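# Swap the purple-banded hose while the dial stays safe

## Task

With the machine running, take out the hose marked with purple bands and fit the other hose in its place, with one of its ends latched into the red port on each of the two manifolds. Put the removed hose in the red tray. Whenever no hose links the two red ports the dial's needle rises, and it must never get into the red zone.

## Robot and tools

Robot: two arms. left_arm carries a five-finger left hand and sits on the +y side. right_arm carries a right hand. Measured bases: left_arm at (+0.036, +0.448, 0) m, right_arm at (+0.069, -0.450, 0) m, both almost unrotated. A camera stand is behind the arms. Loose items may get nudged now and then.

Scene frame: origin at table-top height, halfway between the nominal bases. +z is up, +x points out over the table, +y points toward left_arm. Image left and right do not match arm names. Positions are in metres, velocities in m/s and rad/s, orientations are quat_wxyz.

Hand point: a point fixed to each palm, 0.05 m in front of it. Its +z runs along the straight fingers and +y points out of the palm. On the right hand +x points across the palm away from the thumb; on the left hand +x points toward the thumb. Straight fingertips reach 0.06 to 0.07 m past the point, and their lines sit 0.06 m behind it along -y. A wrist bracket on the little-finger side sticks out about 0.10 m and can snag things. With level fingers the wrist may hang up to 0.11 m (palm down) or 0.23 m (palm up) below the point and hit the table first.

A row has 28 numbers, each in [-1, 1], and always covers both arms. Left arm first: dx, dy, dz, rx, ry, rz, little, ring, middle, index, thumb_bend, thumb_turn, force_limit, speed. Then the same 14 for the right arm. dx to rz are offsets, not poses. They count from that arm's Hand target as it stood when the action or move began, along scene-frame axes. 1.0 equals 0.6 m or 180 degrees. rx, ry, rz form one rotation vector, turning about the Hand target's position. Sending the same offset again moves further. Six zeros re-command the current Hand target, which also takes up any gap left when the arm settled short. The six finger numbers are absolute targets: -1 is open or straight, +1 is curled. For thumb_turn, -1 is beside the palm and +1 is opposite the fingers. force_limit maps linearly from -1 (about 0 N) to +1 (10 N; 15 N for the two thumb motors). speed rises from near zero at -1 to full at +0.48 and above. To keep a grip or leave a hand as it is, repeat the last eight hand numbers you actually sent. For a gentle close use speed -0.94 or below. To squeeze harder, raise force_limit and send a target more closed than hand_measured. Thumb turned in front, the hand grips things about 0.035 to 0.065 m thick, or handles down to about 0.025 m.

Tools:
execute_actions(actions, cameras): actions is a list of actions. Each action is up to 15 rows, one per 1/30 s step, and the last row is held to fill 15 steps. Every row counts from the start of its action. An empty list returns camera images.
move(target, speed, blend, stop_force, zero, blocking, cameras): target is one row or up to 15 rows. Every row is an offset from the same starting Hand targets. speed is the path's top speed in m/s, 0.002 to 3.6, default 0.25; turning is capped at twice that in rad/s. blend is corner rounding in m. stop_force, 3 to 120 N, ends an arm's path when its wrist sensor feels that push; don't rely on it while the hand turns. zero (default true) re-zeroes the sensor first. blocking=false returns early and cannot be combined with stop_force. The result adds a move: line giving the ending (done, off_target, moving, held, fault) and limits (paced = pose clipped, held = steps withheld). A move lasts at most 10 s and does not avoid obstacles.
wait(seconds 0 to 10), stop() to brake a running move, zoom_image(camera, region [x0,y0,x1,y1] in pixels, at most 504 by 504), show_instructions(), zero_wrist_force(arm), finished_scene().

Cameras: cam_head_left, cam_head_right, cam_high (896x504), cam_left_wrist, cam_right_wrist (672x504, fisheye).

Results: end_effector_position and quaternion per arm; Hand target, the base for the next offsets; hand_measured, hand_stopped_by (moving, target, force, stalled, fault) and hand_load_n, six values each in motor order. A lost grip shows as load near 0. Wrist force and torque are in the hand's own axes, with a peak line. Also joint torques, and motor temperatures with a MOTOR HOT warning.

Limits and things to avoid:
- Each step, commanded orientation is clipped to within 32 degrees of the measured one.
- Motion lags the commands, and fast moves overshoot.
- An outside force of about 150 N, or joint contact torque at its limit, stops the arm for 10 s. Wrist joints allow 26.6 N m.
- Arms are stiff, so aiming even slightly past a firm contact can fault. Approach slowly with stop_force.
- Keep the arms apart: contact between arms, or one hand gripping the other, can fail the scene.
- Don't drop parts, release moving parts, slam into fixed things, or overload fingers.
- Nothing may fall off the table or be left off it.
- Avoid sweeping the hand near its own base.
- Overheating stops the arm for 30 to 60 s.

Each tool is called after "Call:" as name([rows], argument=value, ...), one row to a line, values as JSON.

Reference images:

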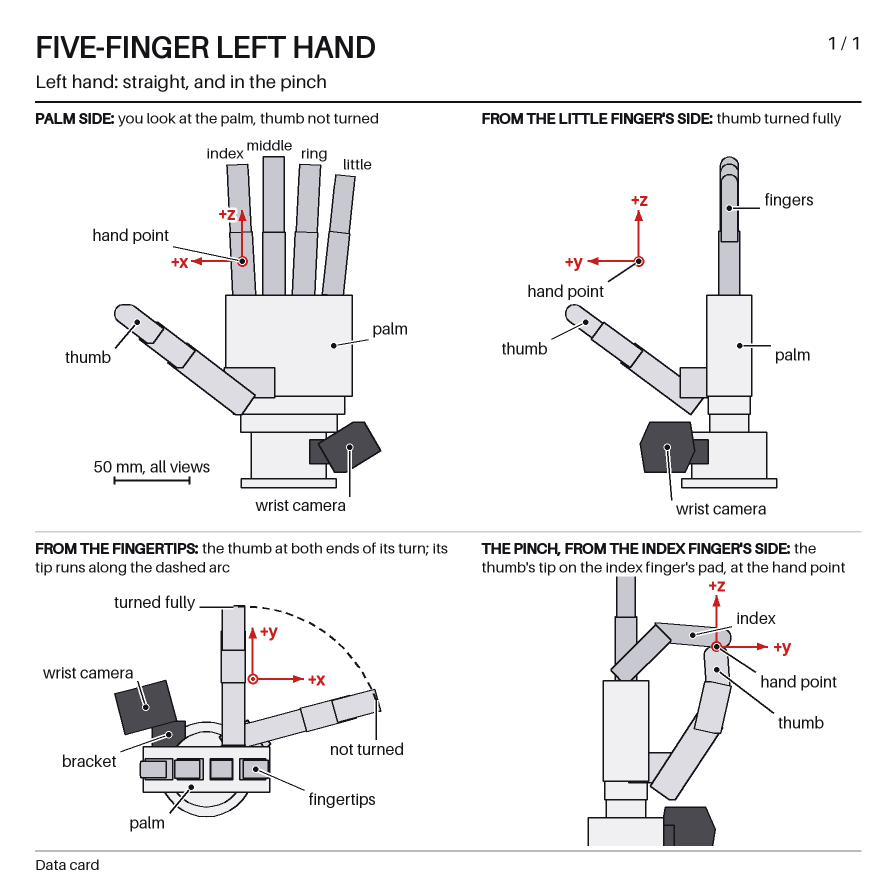

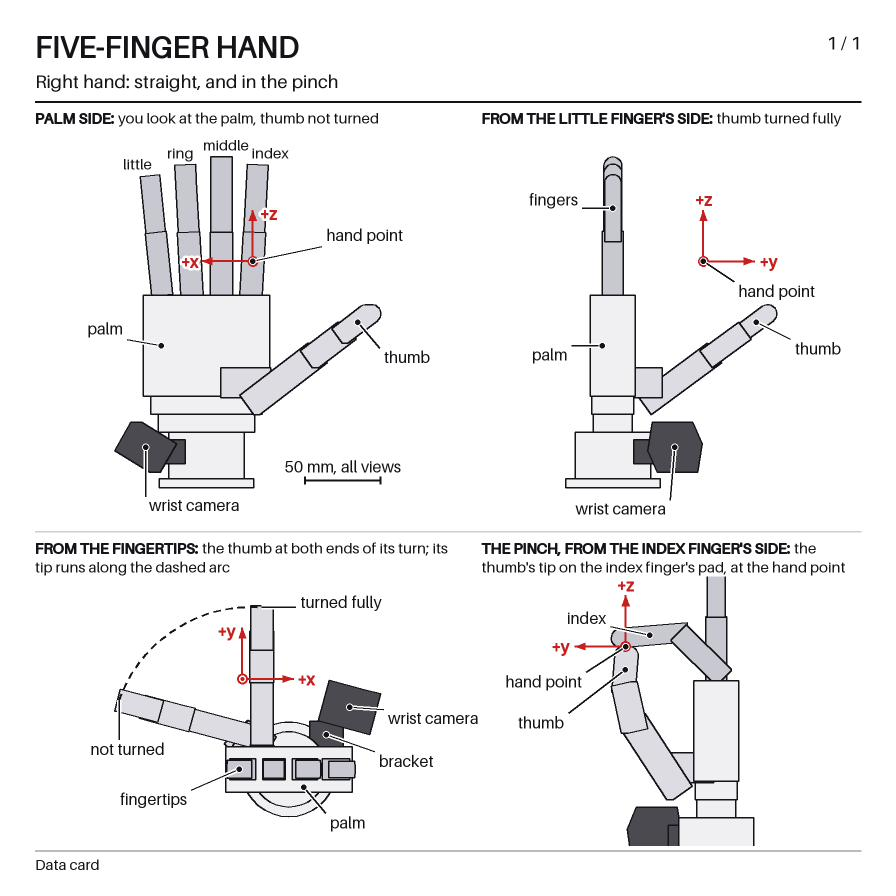

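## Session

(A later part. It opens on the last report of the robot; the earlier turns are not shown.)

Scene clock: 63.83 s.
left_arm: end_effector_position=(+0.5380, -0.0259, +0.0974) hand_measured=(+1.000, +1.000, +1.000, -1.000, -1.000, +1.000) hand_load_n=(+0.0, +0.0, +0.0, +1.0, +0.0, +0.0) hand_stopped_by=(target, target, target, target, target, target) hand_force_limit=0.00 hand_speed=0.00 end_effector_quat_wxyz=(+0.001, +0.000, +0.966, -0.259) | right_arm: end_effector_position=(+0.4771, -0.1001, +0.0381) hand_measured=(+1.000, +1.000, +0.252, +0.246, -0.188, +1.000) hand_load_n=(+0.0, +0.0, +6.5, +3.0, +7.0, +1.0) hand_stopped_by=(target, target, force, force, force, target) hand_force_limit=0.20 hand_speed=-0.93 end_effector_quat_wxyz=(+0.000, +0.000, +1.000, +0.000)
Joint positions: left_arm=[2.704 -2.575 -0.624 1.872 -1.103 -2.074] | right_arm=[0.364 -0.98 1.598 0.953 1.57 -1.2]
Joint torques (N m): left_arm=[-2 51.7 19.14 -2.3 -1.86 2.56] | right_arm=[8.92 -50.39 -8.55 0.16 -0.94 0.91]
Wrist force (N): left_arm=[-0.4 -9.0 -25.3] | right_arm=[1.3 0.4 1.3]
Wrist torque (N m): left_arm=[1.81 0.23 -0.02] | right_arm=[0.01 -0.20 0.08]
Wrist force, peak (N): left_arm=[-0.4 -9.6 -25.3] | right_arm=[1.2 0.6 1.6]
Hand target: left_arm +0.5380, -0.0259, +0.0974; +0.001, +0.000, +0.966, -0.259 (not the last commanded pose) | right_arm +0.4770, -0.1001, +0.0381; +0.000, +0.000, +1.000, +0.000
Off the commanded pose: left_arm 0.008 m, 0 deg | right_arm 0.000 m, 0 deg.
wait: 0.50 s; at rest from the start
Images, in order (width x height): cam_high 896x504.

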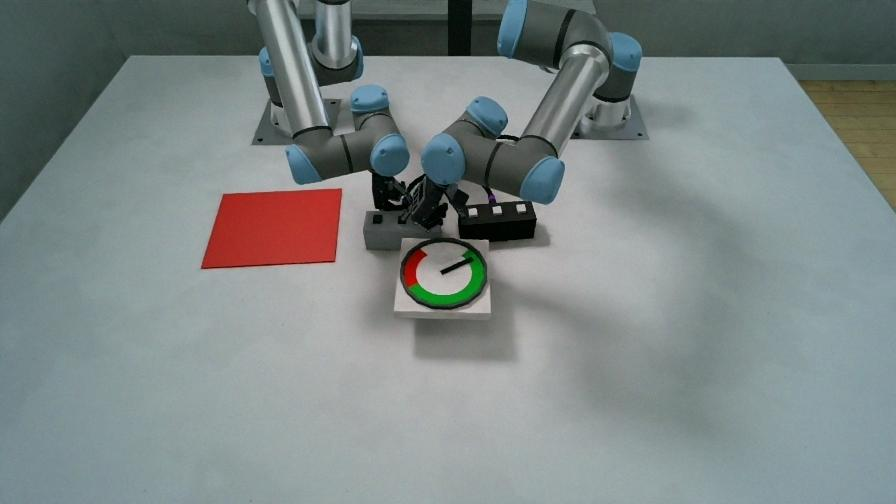

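Call:
move([
  [0,0,0.025,0,0,0,1,1,1,-1,-1,1,0,0,0,0,0,0,0,0,1,1,0.6,0.6,0.4,1,0.6,-0.8],
  [0,0,0.025,0,0,0,1,1,1,-1,-1,1,0,0,0.015,0,0,0,0,0,1,1,0.6,0.6,0.4,1,0.6,-0.8],
], speed=0.05, stop_force=20, cameras=["cam_high","cam_right_wrist"])

Call:
zoom_image(camera="cam_right_wrist", region=[230, 150, 430, 330])

Call:
zoom_image(camera="cam_high", region=[390, 230, 500, 320])

Scene clock: 66.33 s.
left_arm: end_effector_position=(+0.5380, -0.0259, +0.1005) hand_measured=(+1.000, +1.000, +1.000, -1.000, -1.000, +1.000) hand_load_n=(+0.0, +0.0, +0.0, +0.0, -0.5, +0.0) hand_stopped_by=(target, target, target, target, target, target) hand_force_limit=0.00 hand_speed=0.00 end_effector_quat_wxyz=(+0.001, +0.000, +0.966, -0.259) | right_arm: end_effector_position=(+0.4819, -0.1000, +0.0381) hand_measured=(+1.000, +1.000, +0.266, +0.260, -0.176, +1.000) hand_load_n=(+0.0, +0.0, +15.5, +10.5, +13.5, +1.5) hand_stopped_by=(target, target, force, force, force, target) hand_force_limit=0.60 hand_speed=-0.80 end_effector_quat_wxyz=(+0.000, +0.000, +1.000, +0.000)
Joint positions: left_arm=[2.704 -2.574 -0.617 1.865 -1.103 -2.074] | right_arm=[0.361 -0.972 1.584 0.959 1.57 -1.204]
Joint torques (N m): left_arm=[1.43 46.56 27.57 -4.47 1.72 2.48] | right_arm=[0.43 -30.7 -30.12 3.06 0.72 -1]
Wrist force (N): left_arm=[0.1 -0.4 -1.2] | right_arm=[10.6 -0.6 7.6]
Wrist torque (N m): left_arm=[0.24 0.22 -0.03] | right_arm=[-0.03 -0.16 -0.05]
Wrist force, peak (N): left_arm=[-0.5 -9.5 -25.3] | right_arm=[19.8 0.6 12.2]
Hand target: left_arm +0.5380, -0.0259, +0.1005; +0.001, +0.000, +0.966, -0.259 (not the last commanded pose) | right_arm +0.4819, -0.1000, +0.0381; +0.000, +0.000, +1.000, +0.000 (not the last commanded pose)
Off the commanded pose: left_arm 0.012 m, 0 deg | right_arm 0.004 m, 0 deg.
move: contact (left_arm, right_arm); path passed 1 of 2 targets
camera_calibration:
cam_right_wrist: T_world_to_cam=[[-0.261611, 0.963819, -0.0511065, 0.230854], [0.812565, 0.248512, 0.527239, -0.389476], [0.520863, 0.096404, -0.848179, -0.0914623], [0, 0, 0, 1]] pos_world=[0.424508, -0.116894, 0.139569]
Images, in order (width x height): cam_high 896x504, cam_right_wrist 672x504.

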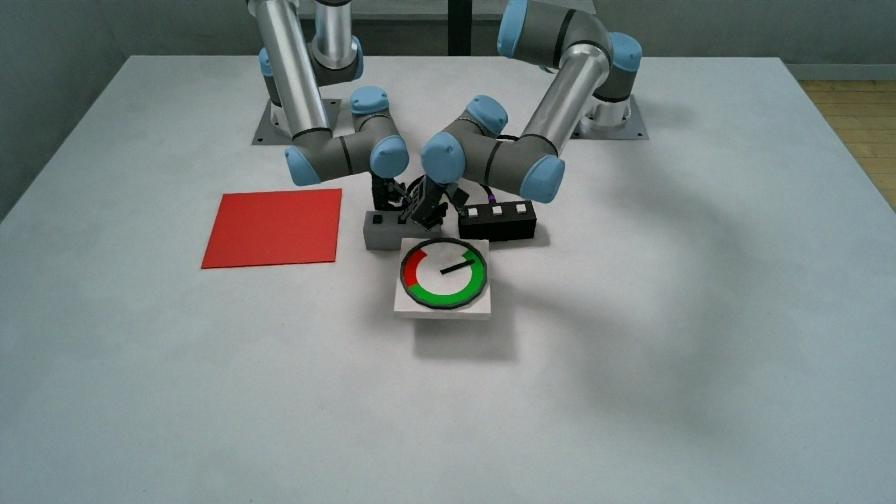

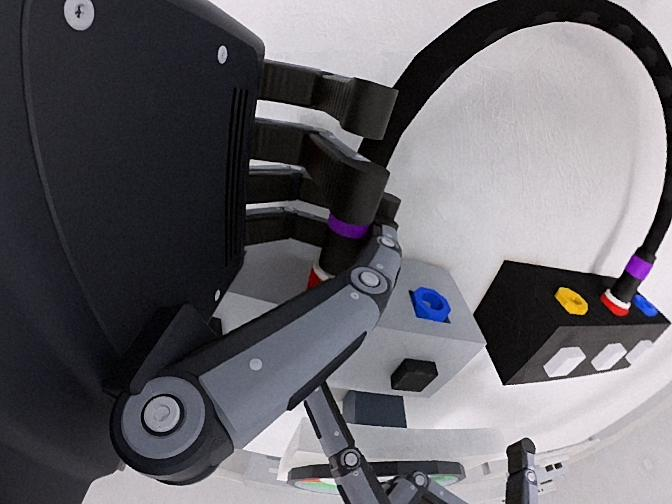

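Scaled by 2.520 from the camera's 672x504 image, which has a finer 960x720 frame.

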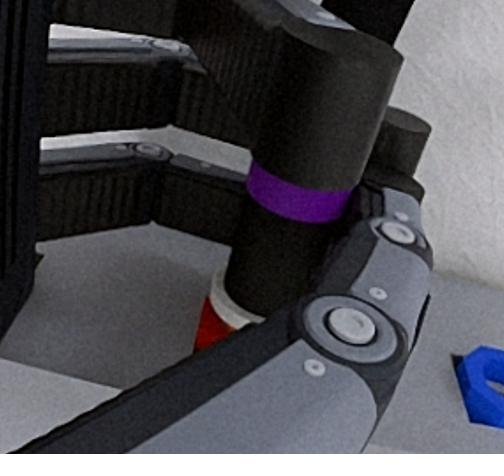

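Scaled by 4.582 from the camera's 896x504 image, which has a finer 1280x720 frame.

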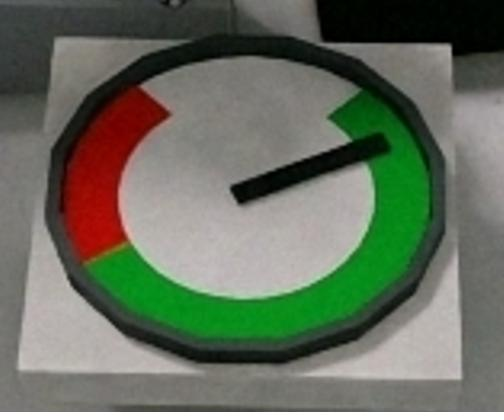

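Call:
move(target=[0,0,0,0,0,0,1,1,1,-1,-1,1,0,0,0.0117,0,0,0,0,0,1,1,0.7,0.7,0.5,1,0.9,-0.8], speed=0.05, stop_force=30, cameras=["cam_high","cam_right_wrist"])

Call:
zoom_image(camera="cam_right_wrist", region=[230, 150, 430, 330])

Call:
zoom_image(camera="cam_high", region=[390, 230, 500, 320])

Scene clock: 69.13 s.
left_arm: end_effector_position=(+0.5380, -0.0259, +0.1005) hand_measured=(+1.000, +1.000, +1.000, -1.000, -1.000, +1.000) hand_load_n=(+0.0, +0.0, +0.0, +0.5, +0.0, +0.0) hand_stopped_by=(target, target, target, target, target, target) hand_force_limit=0.00 hand_speed=0.00 end_effector_quat_wxyz=(+0.001, +0.000, +0.966, -0.259) | right_arm: end_effector_position=(+0.4889, -0.1000, +0.0381) hand_measured=(+1.000, +1.000, +0.266, +0.260, -0.174, +1.000) hand_load_n=(+0.0, +0.0, +19.5, +12.5, +14.0, +1.0) hand_stopped_by=(target, target, force, force, force, target) hand_force_limit=0.90 hand_speed=-0.80 end_effector_quat_wxyz=(+0.000, +0.000, +1.000, +0.000)
Joint positions: left_arm=[2.704 -2.574 -0.617 1.865 -1.103 -2.074] | right_arm=[0.355 -0.961 1.565 0.967 1.57 -1.209]
Joint torques (N m): left_arm=[4.08 46.24 8.85 1.35 -2.18 3.09] | right_arm=[-14.01 -64.38 -29.36 -7.07 2.67 2.86]
Wrist force (N): left_arm=[-1.0 -5.2 -14.0] | right_arm=[32.5 2.6 20.5]
Wrist torque (N m): left_arm=[1.04 0.15 -0.06] | right_arm=[0.04 -0.39 0.27]
Wrist force, peak (N): left_arm=[-1.4 -5.1 -14.5] | right_arm=[32.4 2.6 20.7]
Hand target: left_arm +0.5380, -0.0259, +0.1005; +0.001, +0.000, +0.966, -0.259 | right_arm +0.4889, -0.1000, +0.0381; +0.000, +0.000, +1.000, +0.000
Off the commanded pose: left_arm 0.000 m, 0 deg | right_arm 0.000 m, 0 deg.
move: done
camera_calibration:
cam_right_wrist: T_world_to_cam=[[-0.261571, 0.963829, -0.0511334, 0.232699], [0.812668, 0.24851, 0.527081, -0.395269], [0.520723, 0.0963145, -0.848276, -0.0950968], [0, 0, 0, 1]] pos_world=[0.431608, -0.116894, 0.139569]
Images, in order (width x height): cam_high 896x504, cam_right_wrist 672x504.

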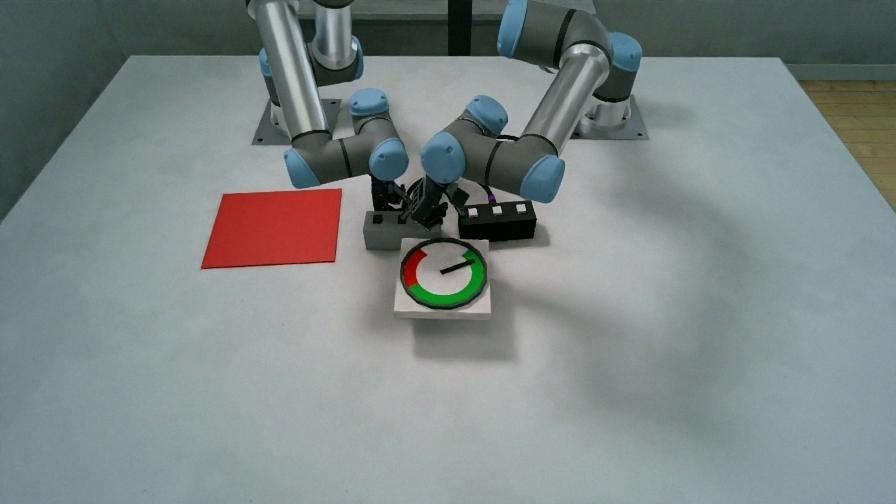

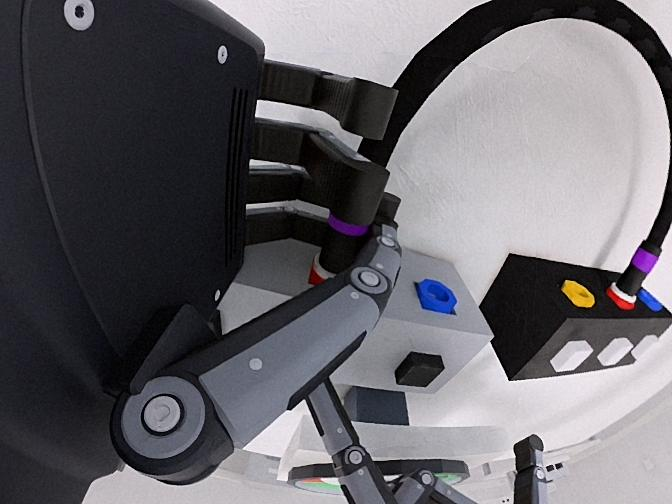

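Scaled by 2.520 from the camera's 672x504 image, which has a finer 960x720 frame.

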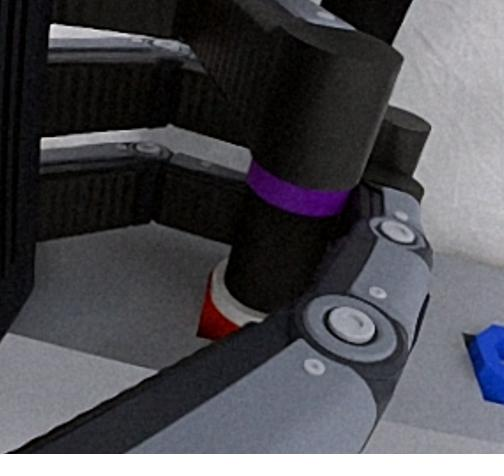

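Scaled by 4.582 from the camera's 896x504 image, which has a finer 1280x720 frame.

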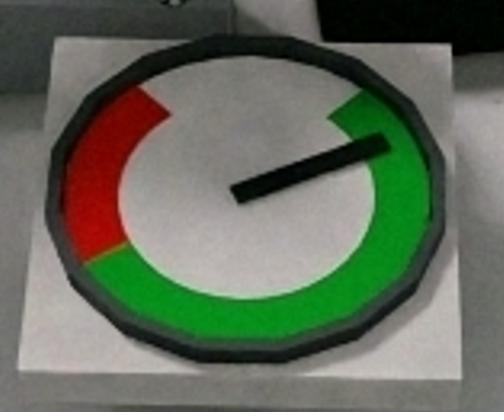

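Call:
move(target=[0,0,0.04,0,0,0,1,1,1,-1,-1,1,0,0,-0.0085,0,0,0,0,0,1,1,0.7,0.7,0.5,1,0.9,-0.8], speed=0.05, cameras=["cam_high","cam_right_wrist","cam_head_left"])

Call:
zoom_image(camera="cam_high", region=[350, 150, 560, 320])

Scene clock: 70.37 s.
left_arm: end_effector_position=(+0.5380, -0.0259, +0.1245) hand_measured=(+1.000, +1.000, +1.000, -1.000, -1.000, +1.000) hand_load_n=(+0.0, +0.0, +0.0, +0.0, +0.0, +0.0) hand_stopped_by=(target, target, target, target, target, target) hand_force_limit=0.00 hand_speed=0.00 end_effector_quat_wxyz=(+0.001, +0.000, +0.966, -0.259) | right_arm: end_effector_position=(+0.4838, -0.1000, +0.0382) hand_measured=(+1.000, +1.000, +0.266, +0.260, -0.174, +1.000) hand_load_n=(+0.0, +0.0, +16.0, +12.0, +14.5, +2.5) hand_stopped_by=(target, target, force, force, force, target) hand_force_limit=0.90 hand_speed=-0.80 end_effector_quat_wxyz=(+0.000, +0.000, +1.000, +0.000)
Joint positions: left_arm=[2.704 -2.572 -0.56 1.805 -1.103 -2.074] | right_arm=[0.359 -0.97 1.579 0.961 1.57 -1.205]
Joint torques (N m): left_arm=[5.48 46.96 12.57 0.42 2.09 1.05] | right_arm=[9.19 -36.58 -20.96 5.08 -1.66 -0.7]
Wrist force (N): left_arm=[-0.1 -0.3 -1.2] | right_arm=[-9.4 5.0 11.4]
Wrist torque (N m): left_arm=[0.27 0.23 -0.04] | right_arm=[0.31 -0.10 -0.09]
Wrist force, peak (N): left_arm=[-1.4 -5.3 -14.3] | right_arm=[32.8 2.7 20.4]
Hand target: left_arm +0.5380, -0.0259, +0.1245; +0.001, +0.000, +0.966, -0.259 | right_arm +0.4838, -0.1000, +0.0381; +0.000, +0.000, +1.000, +0.000
Off the commanded pose: left_arm 0.000 m, 0 deg | right_arm 0.000 m, 0 deg.
move: done
camera_calibration:
cam_right_wrist: T_world_to_cam=[[-0.261591, 0.963823, -0.0511311, 0.231351], [0.812496, 0.248496, 0.527352, -0.391061], [0.52098, 0.096407, -0.848107, -0.0924266], [0, 0, 0, 1]] pos_world=[0.426408, -0.116894, 0.139669]
Images, in order (width x height): cam_head_left 896x504, cam_high 896x504, cam_right_wrist 672x504.

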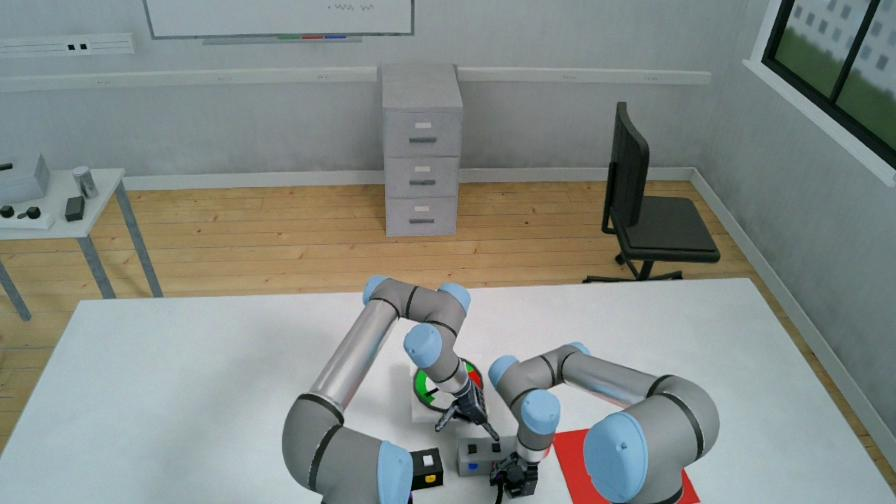

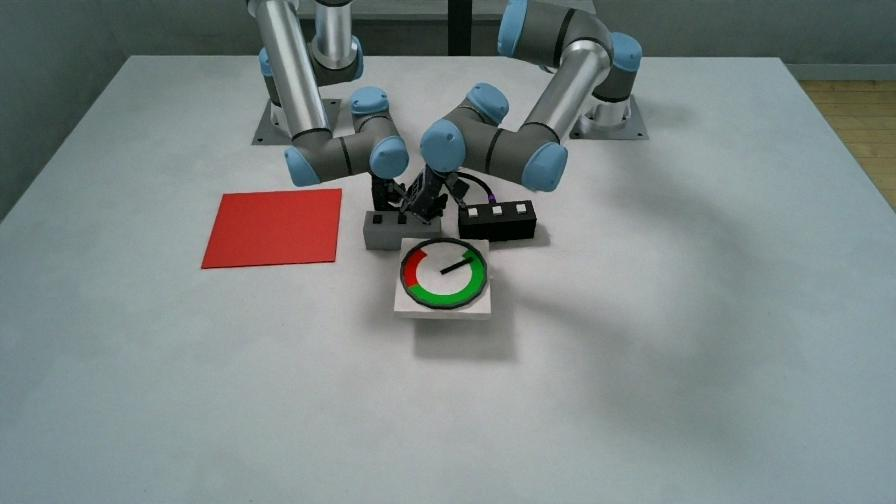

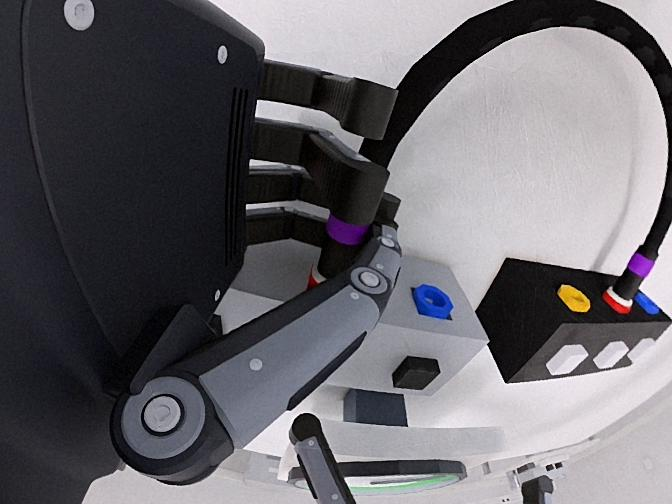

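Scaled by 2.400 from the camera's 896x504 image, which has a finer 1280x720 frame.

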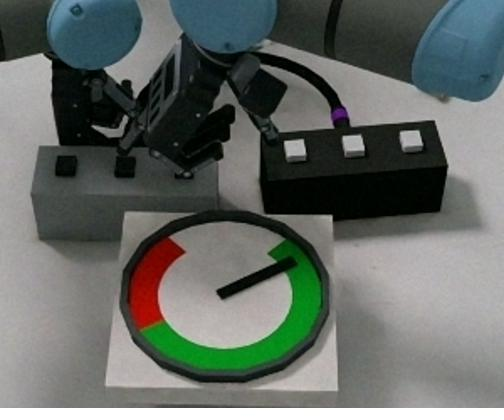

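Call:
move([
  [0,0.05,0.2,0,0,0,1,1,1,-1,-1,1,0,0,0.001,0,0,0,0,0,1,1,0,0,-1,1,0.9,0.2],
], speed=0.3, cameras=["cam_right_wrist"])

Scene clock: 79.90 s.
left_arm: end_effector_position=(+0.5380, +0.0041, +0.2444) hand_measured=(+1.000, +1.000, +1.000, -1.000, -1.000, +1.000) hand_load_n=(+0.0, +0.0, +0.0, +0.0, +0.0, +0.0) hand_stopped_by=(target, target, target, target, target, target) hand_force_limit=0.00 hand_speed=0.00 end_effector_quat_wxyz=(+0.001, +0.000, +0.966, -0.259) | right_arm: end_effector_position=(+0.4845, -0.1000, +0.0381) hand_measured=(+1.000, +1.000, +0.000, +0.000, -1.000, +1.000) hand_load_n=(+0.0, +0.0, +0.0, +0.0, +0.0, +0.0) hand_stopped_by=(target, target, target, target, target, target) hand_force_limit=0.90 hand_speed=0.20 end_effector_quat_wxyz=(+0.000, +0.000, +1.000, +0.000)
Joint positions: left_arm=[2.746 -2.59 -0.219 1.461 -1.093 -2.027] | right_arm=[0.359 -0.968 1.577 0.962 1.57 -1.206]
Joint torques (N m): left_arm=[-1.61 68.76 10.17 -2.28 -0.69 -2.45] | right_arm=[-14.03 -25.83 -17.44 5.13 1.2 -1.33]
Wrist force (N): left_arm=[0.0 -0.3 -1.4] | right_arm=[-1.6 0.5 -1.4]
Wrist torque (N m): left_arm=[0.29 0.19 -0.23] | right_arm=[0.19 -0.12 -0.07]
Wrist force, peak (N): left_arm=[0.5 -1.2 -3.9] | right_arm=[-8.7 4.9 11.9]
Hand target: left_arm +0.5380, +0.0041, +0.2445; +0.001, +0.000, +0.966, -0.259 | right_arm +0.4844, -0.1000, +0.0381; +0.000, +0.000, +1.000, +0.000
Off the commanded pose: left_arm 0.000 m, 0 deg | right_arm 0.000 m, 0 deg.
move: done
camera_calibration:
cam_right_wrist: T_world_to_cam=[[-0.261624, 0.963817, -0.0510843, 0.231536], [0.812607, 0.24852, 0.52717, -0.391597], [0.520791, 0.0964088, -0.848223, -0.0927787], [0, 0, 0, 1]] pos_world=[0.427108, -0.116894, 0.139569]
Images, in order (width x height): cam_right_wrist 672x504.

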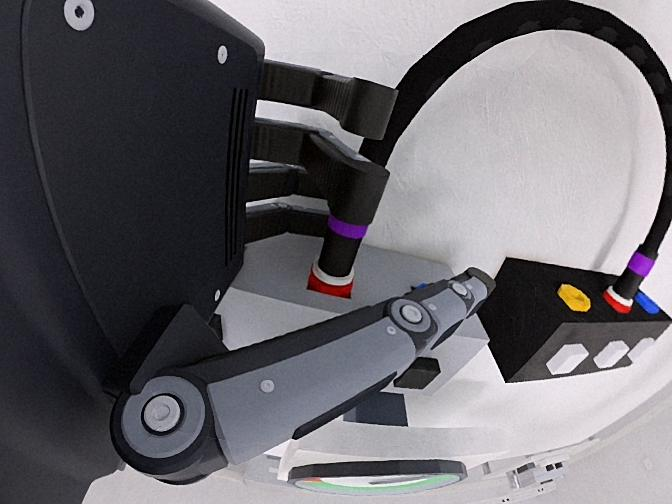

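Call:
move([
  [-0.1967,0.41,0.0093,-0.046,-0.1833,0.8276,1,1,0,0,-0.4,1,0,0,0,-0.1,0,0,0,0,1,1,0,0,-1,1,0,0],
  [-0.3283,0.3543,-0.224,-0.046,-0.1833,0.8276,1,1,0,0,-0.4,1,0,0,-0.0733,-0.1667,0.2033,0,0,0,1,1,0,0,-1,1,0,0],
], speed=0.4, blend=0.005, cameras=["cam_left_wrist","cam_high","cam_right_wrist"])

Scene clock: 84.97 s.
left_arm: end_effector_position=(+0.3411, +0.2167, +0.1102) hand_measured=(+1.000, +1.000, +0.000, +0.000, -0.400, +1.000) hand_load_n=(+0.0, +0.0, +0.0, +0.0, +0.0, +0.0) hand_stopped_by=(target, target, target, target, target, target) hand_force_limit=0.00 hand_speed=0.00 end_effector_quat_wxyz=(-0.448, +0.861, -0.213, +0.111) | right_arm: end_effector_position=(+0.4406, -0.2001, +0.1600) hand_measured=(+1.000, +1.000, +0.000, +0.000, -1.000, +1.000) hand_load_n=(+0.0, +0.0, +0.0, +0.0, +0.0, +0.0) hand_stopped_by=(target, target, target, target, target, target) hand_force_limit=0.00 hand_speed=0.00 end_effector_quat_wxyz=(+0.000, +0.000, +1.000, +0.000)
Joint positions: left_arm=[2.397 -2.068 -1.825 1.965 -2.482 -5.154] | right_arm=[0.153 -1.31 1.739 1.142 1.57 -1.411]
Joint torques (N m): left_arm=[-6.58 24.74 5.65 -0.68 -2.38 -2.48] | right_arm=[14.15 -38.53 -18.36 4.95 -1 0.12]
Wrist force (N): left_arm=[-1.0 -0.8 -0.7] | right_arm=[-1.1 0.6 -1.6]
Wrist torque (N m): left_arm=[0.24 0.33 -0.32] | right_arm=[0.15 -0.19 -0.04]
Wrist force, peak (N): left_arm=[0.3 -3.9 -1.2] | right_arm=[-0.4 -0.1 -3.3]
Hand target: left_arm +0.3410, +0.2167, +0.1101; -0.448, +0.861, -0.213, +0.111 | right_arm +0.4405, -0.2000, +0.1601; +0.000, +0.000, +1.000, +0.000
Off the commanded pose: left_arm 0.000 m, 0 deg | right_arm 0.000 m, 0 deg.
move: done
camera_calibration:
cam_left_wrist: T_world_to_cam=[[0.497841, 0.384332, 0.777459, -0.332169], [0.474536, -0.871064, 0.12674, 0.0147336], [0.725927, 0.305836, -0.616031, -0.127904], [0, 0, 0, 1]] pos_world=[0.251225, 0.179615, 0.177588]
cam_right_wrist: T_world_to_cam=[[-0.261383, 0.963881, -0.051111, 0.322588], [0.812559, 0.248311, 0.527342, -0.395405], [0.520986, 0.0963077, -0.848115, 0.042998], [0, 0, 0, 1]] pos_world=[0.383208, -0.216894, 0.261469]
Images, in order (width x height): cam_high 896x504, cam_left_wrist 672x504, cam_right_wrist 672x504.

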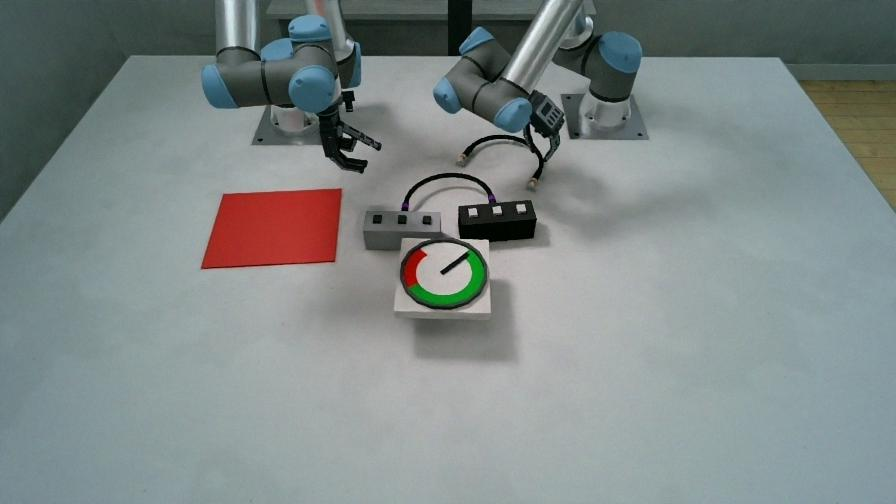

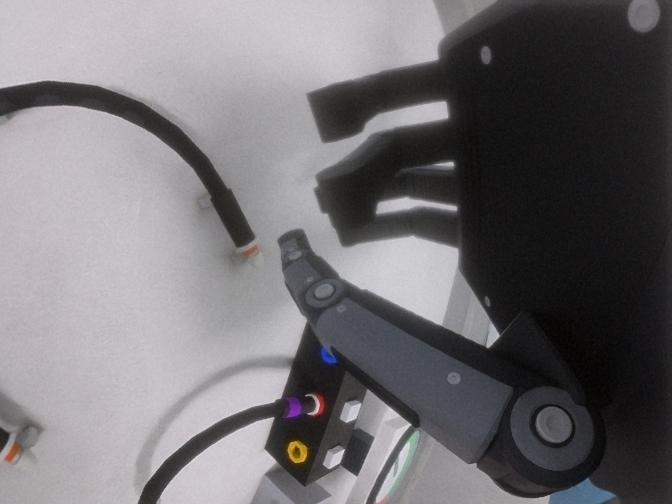

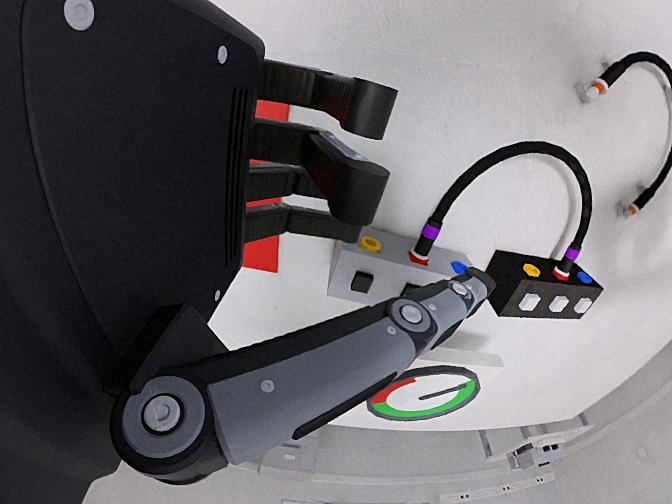

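Call:
zoom_image(camera="cam_left_wrist", region=[160, 150, 360, 300])

Call:
zoom_image(camera="cam_high", region=[490, 100, 590, 210])

Scaled by 2.520 from the camera's 672x504 image, which has a finer 960x720 frame.

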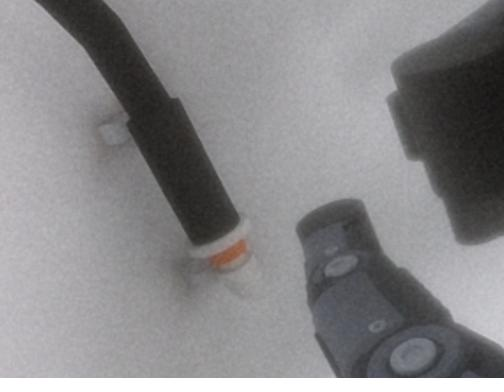

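Scaled by 4.582 from the camera's 896x504 image, which has a finer 1280x720 frame.

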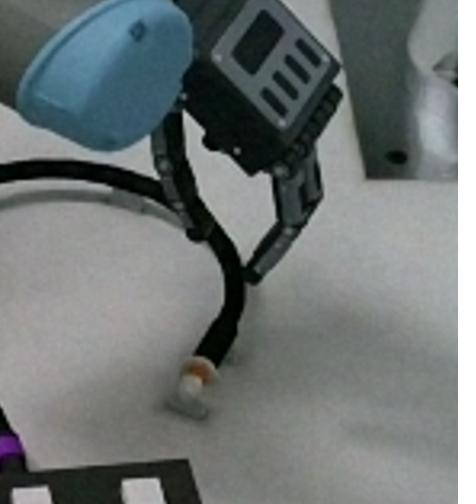

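Call:
move(target=[-0.014,-0.0062,-0.0835,0,0,0,1,1,0,0,-0.4,1,0,0,0,0,0,0,0,0,1,1,0,0,-1,1,0,0], speed=0.15, cameras=["cam_left_wrist","cam_high"])

Call:
zoom_image(camera="cam_left_wrist", region=[200, 150, 400, 300])

Call:
zoom_image(camera="cam_high", region=[490, 100, 590, 210])

Scene clock: 86.73 s.
left_arm: end_effector_position=(+0.3326, +0.2130, +0.0600) hand_measured=(+1.000, +1.000, +0.000, +0.000, -0.400, +1.000) hand_load_n=(+0.0, +0.0, +0.0, +0.0, +0.0, +0.0) hand_stopped_by=(target, target, target, target, target, target) hand_force_limit=0.00 hand_speed=0.00 end_effector_quat_wxyz=(-0.448, +0.861, -0.213, +0.111) | right_arm: end_effector_position=(+0.4405, -0.2000, +0.1601) hand_measured=(+1.000, +1.000, +0.000, +0.000, -1.000, +1.000) hand_load_n=(+0.0, +0.0, +0.0, +0.0, -0.5, +0.0) hand_stopped_by=(target, target, target, target, target, target) hand_force_limit=0.00 hand_speed=0.00 end_effector_quat_wxyz=(+0.000, +0.000, +1.000, +0.000)
Joint positions: left_arm=[2.375 -2.159 -1.856 2.061 -2.474 -5.187] | right_arm=[0.153 -1.31 1.739 1.143 1.57 -1.411]
Joint torques (N m): left_arm=[8.27 36.76 18.93 -3.31 -3.14 3.37] | right_arm=[14.26 -37.83 -15.43 5.49 -1.16 -1.27]
Wrist force (N): left_arm=[-0.7 -0.8 -0.6] | right_arm=[-1.0 0.7 -1.6]
Wrist torque (N m): left_arm=[0.25 0.25 -0.24] | right_arm=[0.17 -0.20 -0.03]
Wrist force, peak (N): left_arm=[-0.7 -2.0 -1.2] | right_arm=[-1.2 0.7 -1.8]
Hand target: left_arm +0.3326, +0.2130, +0.0600; -0.448, +0.861, -0.213, +0.111 | right_arm +0.4405, -0.2000, +0.1601; +0.000, +0.000, +1.000, +0.000
Off the commanded pose: left_arm 0.000 m, 0 deg | right_arm 0.000 m, 0 deg.
move: done
camera_calibration:
cam_left_wrist: T_world_to_cam=[[0.497724, 0.38442, 0.777491, -0.287439], [0.474592, -0.871018, 0.126846, 0.0217838], [0.725971, 0.305857, -0.615969, -0.151518], [0, 0, 0, 1]] pos_world=[0.242725, 0.175814, 0.127388]
Images, in order (width x height): cam_high 896x504, cam_left_wrist 672x504.

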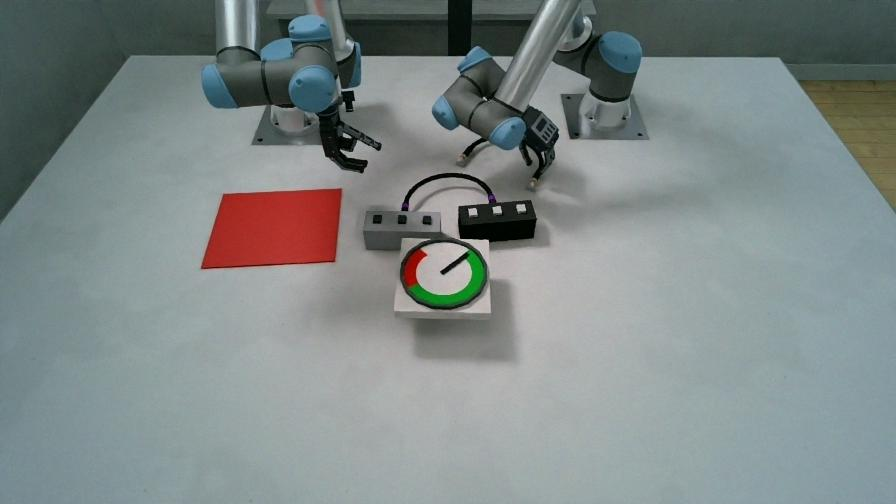

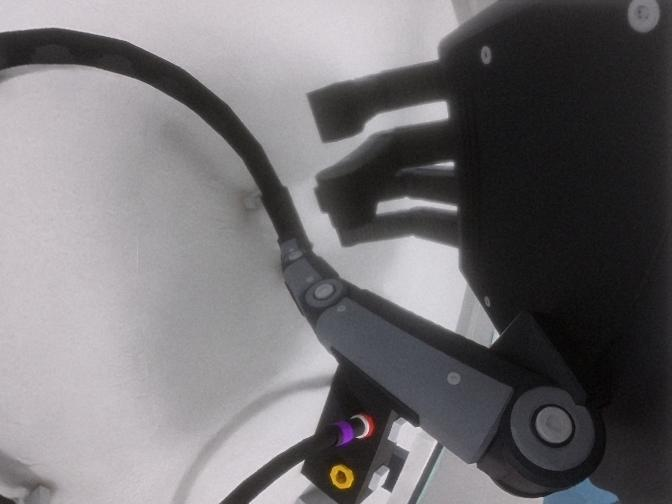

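Scaled by 2.520 from the camera's 672x504 image, which has a finer 960x720 frame.

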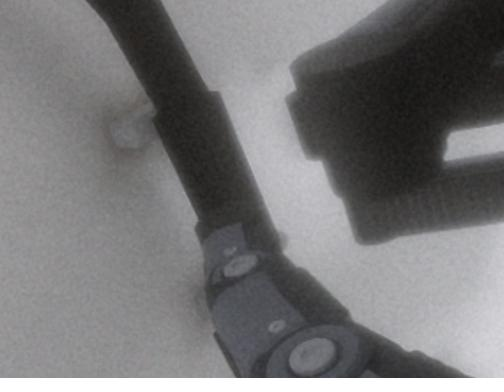

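Scaled by 4.582 from the camera's 896x504 image, which has a finer 1280x720 frame.

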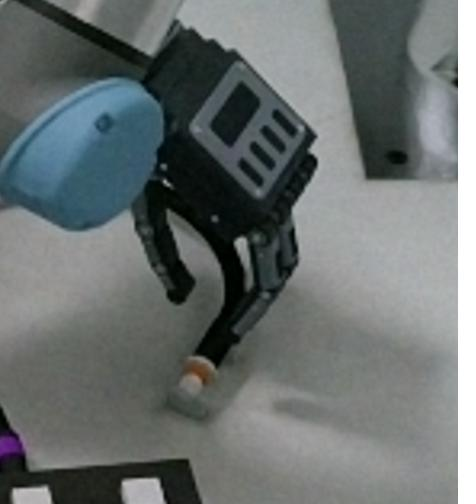

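Call:
move(target=[0,0,-0.0542,0,0,0,1,1,0,0,-0.4,1,0,0,0,0,0,0,0,0,1,1,0,0,-1,1,0,0], speed=0.06, stop_force=4, cameras=["cam_left_wrist","cam_high"])

Call:
zoom_image(camera="cam_left_wrist", region=[200, 150, 400, 300])

Call:
zoom_image(camera="cam_high", region=[490, 100, 590, 210])

Scene clock: 89.20 s.
left_arm: end_effector_position=(+0.3327, +0.2130, +0.0278) hand_measured=(+1.000, +1.000, +0.000, +0.000, -0.400, +1.000) hand_load_n=(+0.0, +0.0, +0.0, +0.0, +0.0, +0.0) hand_stopped_by=(target, target, target, target, target, target) hand_force_limit=0.00 hand_speed=0.00 end_effector_quat_wxyz=(-0.448, +0.861, -0.213, +0.111) | right_arm: end_effector_position=(+0.4405, -0.2000, +0.1601) hand_measured=(+1.000, +1.000, +0.000, +0.000, -1.000, +1.000) hand_load_n=(+0.0, +0.0, +0.0, +0.0, +0.0, +0.0) hand_stopped_by=(target, target, target, target, target, target) hand_force_limit=0.00 hand_speed=0.00 end_effector_quat_wxyz=(+0.000, +0.000, +1.000, +0.000)
Joint positions: left_arm=[2.375 -2.221 -1.863 2.131 -2.475 -5.187] | right_arm=[0.153 -1.31 1.739 1.143 1.57 -1.411]
Joint torques (N m): left_arm=[-0.35 45.71 -1.2 -7.05 0.73 -0.87] | right_arm=[14.65 -39.02 -14.09 5.46 -0.95 -1.25]
Wrist force (N): left_arm=[12.2 3.6 0.6] | right_arm=[-1.1 0.8 -1.6]
Wrist torque (N m): left_arm=[0.33 0.58 -0.44] | right_arm=[0.19 -0.19 -0.03]
Wrist force, peak (N): left_arm=[13.6 -5.8 -3.0] | right_arm=[-1.1 0.7 -1.7]
Hand target: left_arm +0.3327, +0.2130, +0.0278; -0.448, +0.861, -0.213, +0.111 | right_arm +0.4405, -0.2000, +0.1601; +0.000, +0.000, +1.000, +0.000
Off the commanded pose: left_arm 0.000 m, 0 deg | right_arm 0.000 m, 0 deg.
move: contact (left_arm)
camera_calibration:
cam_left_wrist: T_world_to_cam=[[0.497427, 0.384542, 0.77762, -0.262414], [0.474621, -0.870966, 0.127098, 0.02578], [0.726155, 0.305853, -0.615754, -0.171491], [0, 0, 0, 1]] pos_world=[0.242825, 0.175814, 0.0951856]
Images, in order (width x height): cam_high 896x504, cam_left_wrist 672x504.

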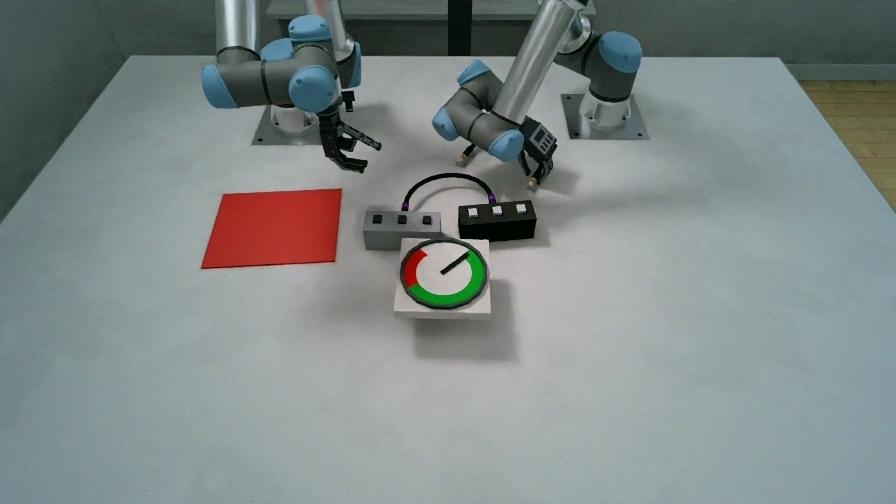

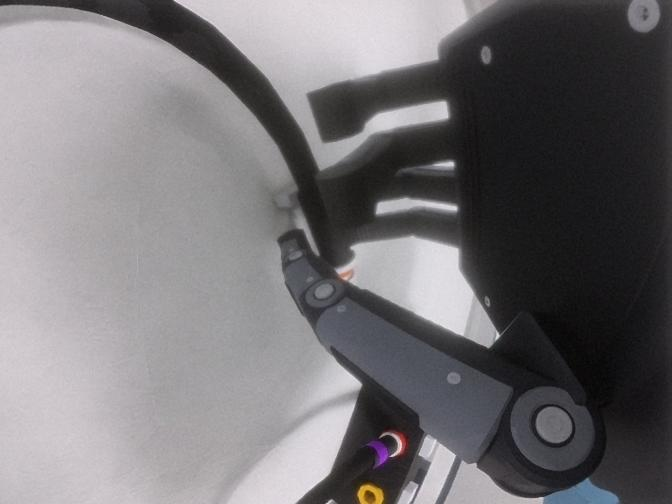

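Scaled by 2.520 from the camera's 672x504 image, which has a finer 960x720 frame.

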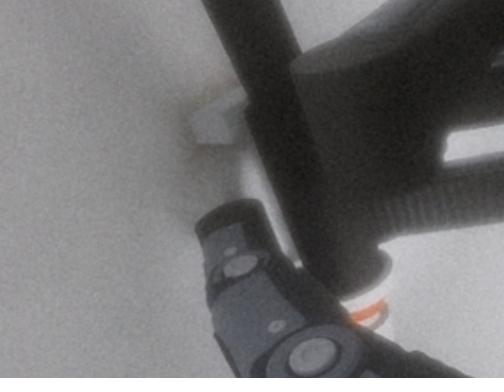

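Scaled by 4.582 from the camera's 896x504 image, which has a finer 1280x720 frame.

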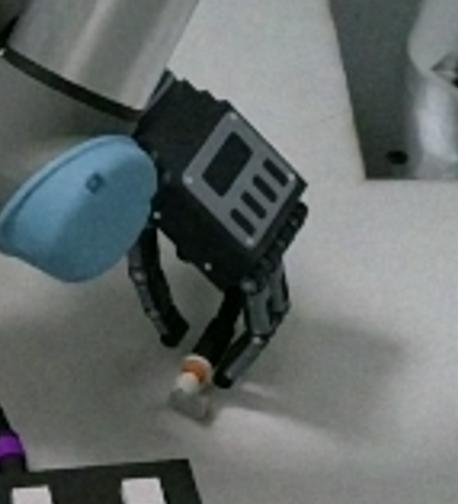

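Call:
move(target=[0.0044,-0.0023,0,0,0,0,1,1,0,0,-0.4,1,0,0,0,0,0,0,0,0,1,1,0,0,-1,1,0,0], speed=0.03, cameras=["cam_left_wrist"])

Call:
zoom_image(camera="cam_left_wrist", region=[250, 150, 450, 300])

Scene clock: 90.47 s.
left_arm: end_effector_position=(+0.3353, +0.2116, +0.0278) hand_measured=(+1.000, +1.000, +0.000, +0.000, -0.400, +1.000) hand_load_n=(+0.0, +0.0, +0.0, +0.0, +0.0, +0.0) hand_stopped_by=(target, target, target, target, target, target) hand_force_limit=0.00 hand_speed=0.00 end_effector_quat_wxyz=(-0.448, +0.861, -0.213, +0.111) | right_arm: end_effector_position=(+0.4405, -0.2000, +0.1601) hand_measured=(+1.000, +1.000, +0.000, +0.000, -1.000, +1.000) hand_load_n=(+0.0, +0.0, +0.0, +0.0, +0.0, +0.0) hand_stopped_by=(target, target, target, target, target, target) hand_force_limit=0.00 hand_speed=0.00 end_effector_quat_wxyz=(+0.000, +0.000, +1.000, +0.000)
Joint positions: left_arm=[2.378 -2.225 -1.855 2.128 -2.475 -5.184] | right_arm=[0.153 -1.31 1.739 1.143 1.57 -1.411]
Joint torques (N m): left_arm=[3.19 31.26 7.1 -4.71 -3.01 2.31] | right_arm=[13.49 -38.58 -14.68 5.66 -0.88 -1.26]
Wrist force (N): left_arm=[-0.8 -0.6 -0.8] | right_arm=[-1.2 0.7 -1.6]
Wrist torque (N m): left_arm=[0.27 0.24 -0.29] | right_arm=[0.17 -0.17 -0.04]
Wrist force, peak (N): left_arm=[12.4 3.7 1.0] | right_arm=[-1.3 0.7 -1.6]
Hand target: left_arm +0.3353, +0.2116, +0.0278; -0.448, +0.861, -0.213, +0.111 | right_arm +0.4405, -0.2000, +0.1601; +0.000, +0.000, +1.000, +0.000
Off the commanded pose: left_arm 0.000 m, 0 deg | right_arm 0.000 m, 0 deg.
move: done
camera_calibration:
cam_left_wrist: T_world_to_cam=[[0.497452, 0.384498, 0.777627, -0.263217], [0.474595, -0.870985, 0.127058, 0.023293], [0.726155, 0.305852, -0.615754, -0.173023], [0, 0, 0, 1]] pos_world=[0.245525, 0.174414, 0.0951857]
Images, in order (width x height): cam_left_wrist 672x504.

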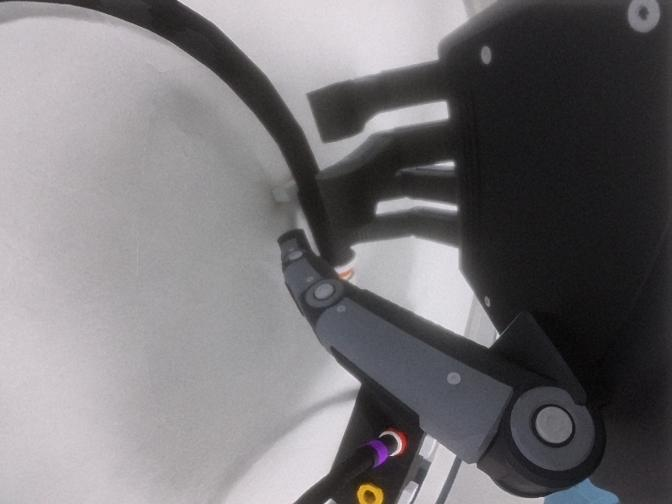

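Scaled by 2.520 from the camera's 672x504 image, which has a finer 960x720 frame.

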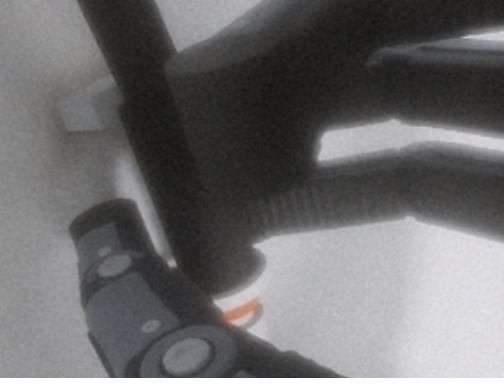

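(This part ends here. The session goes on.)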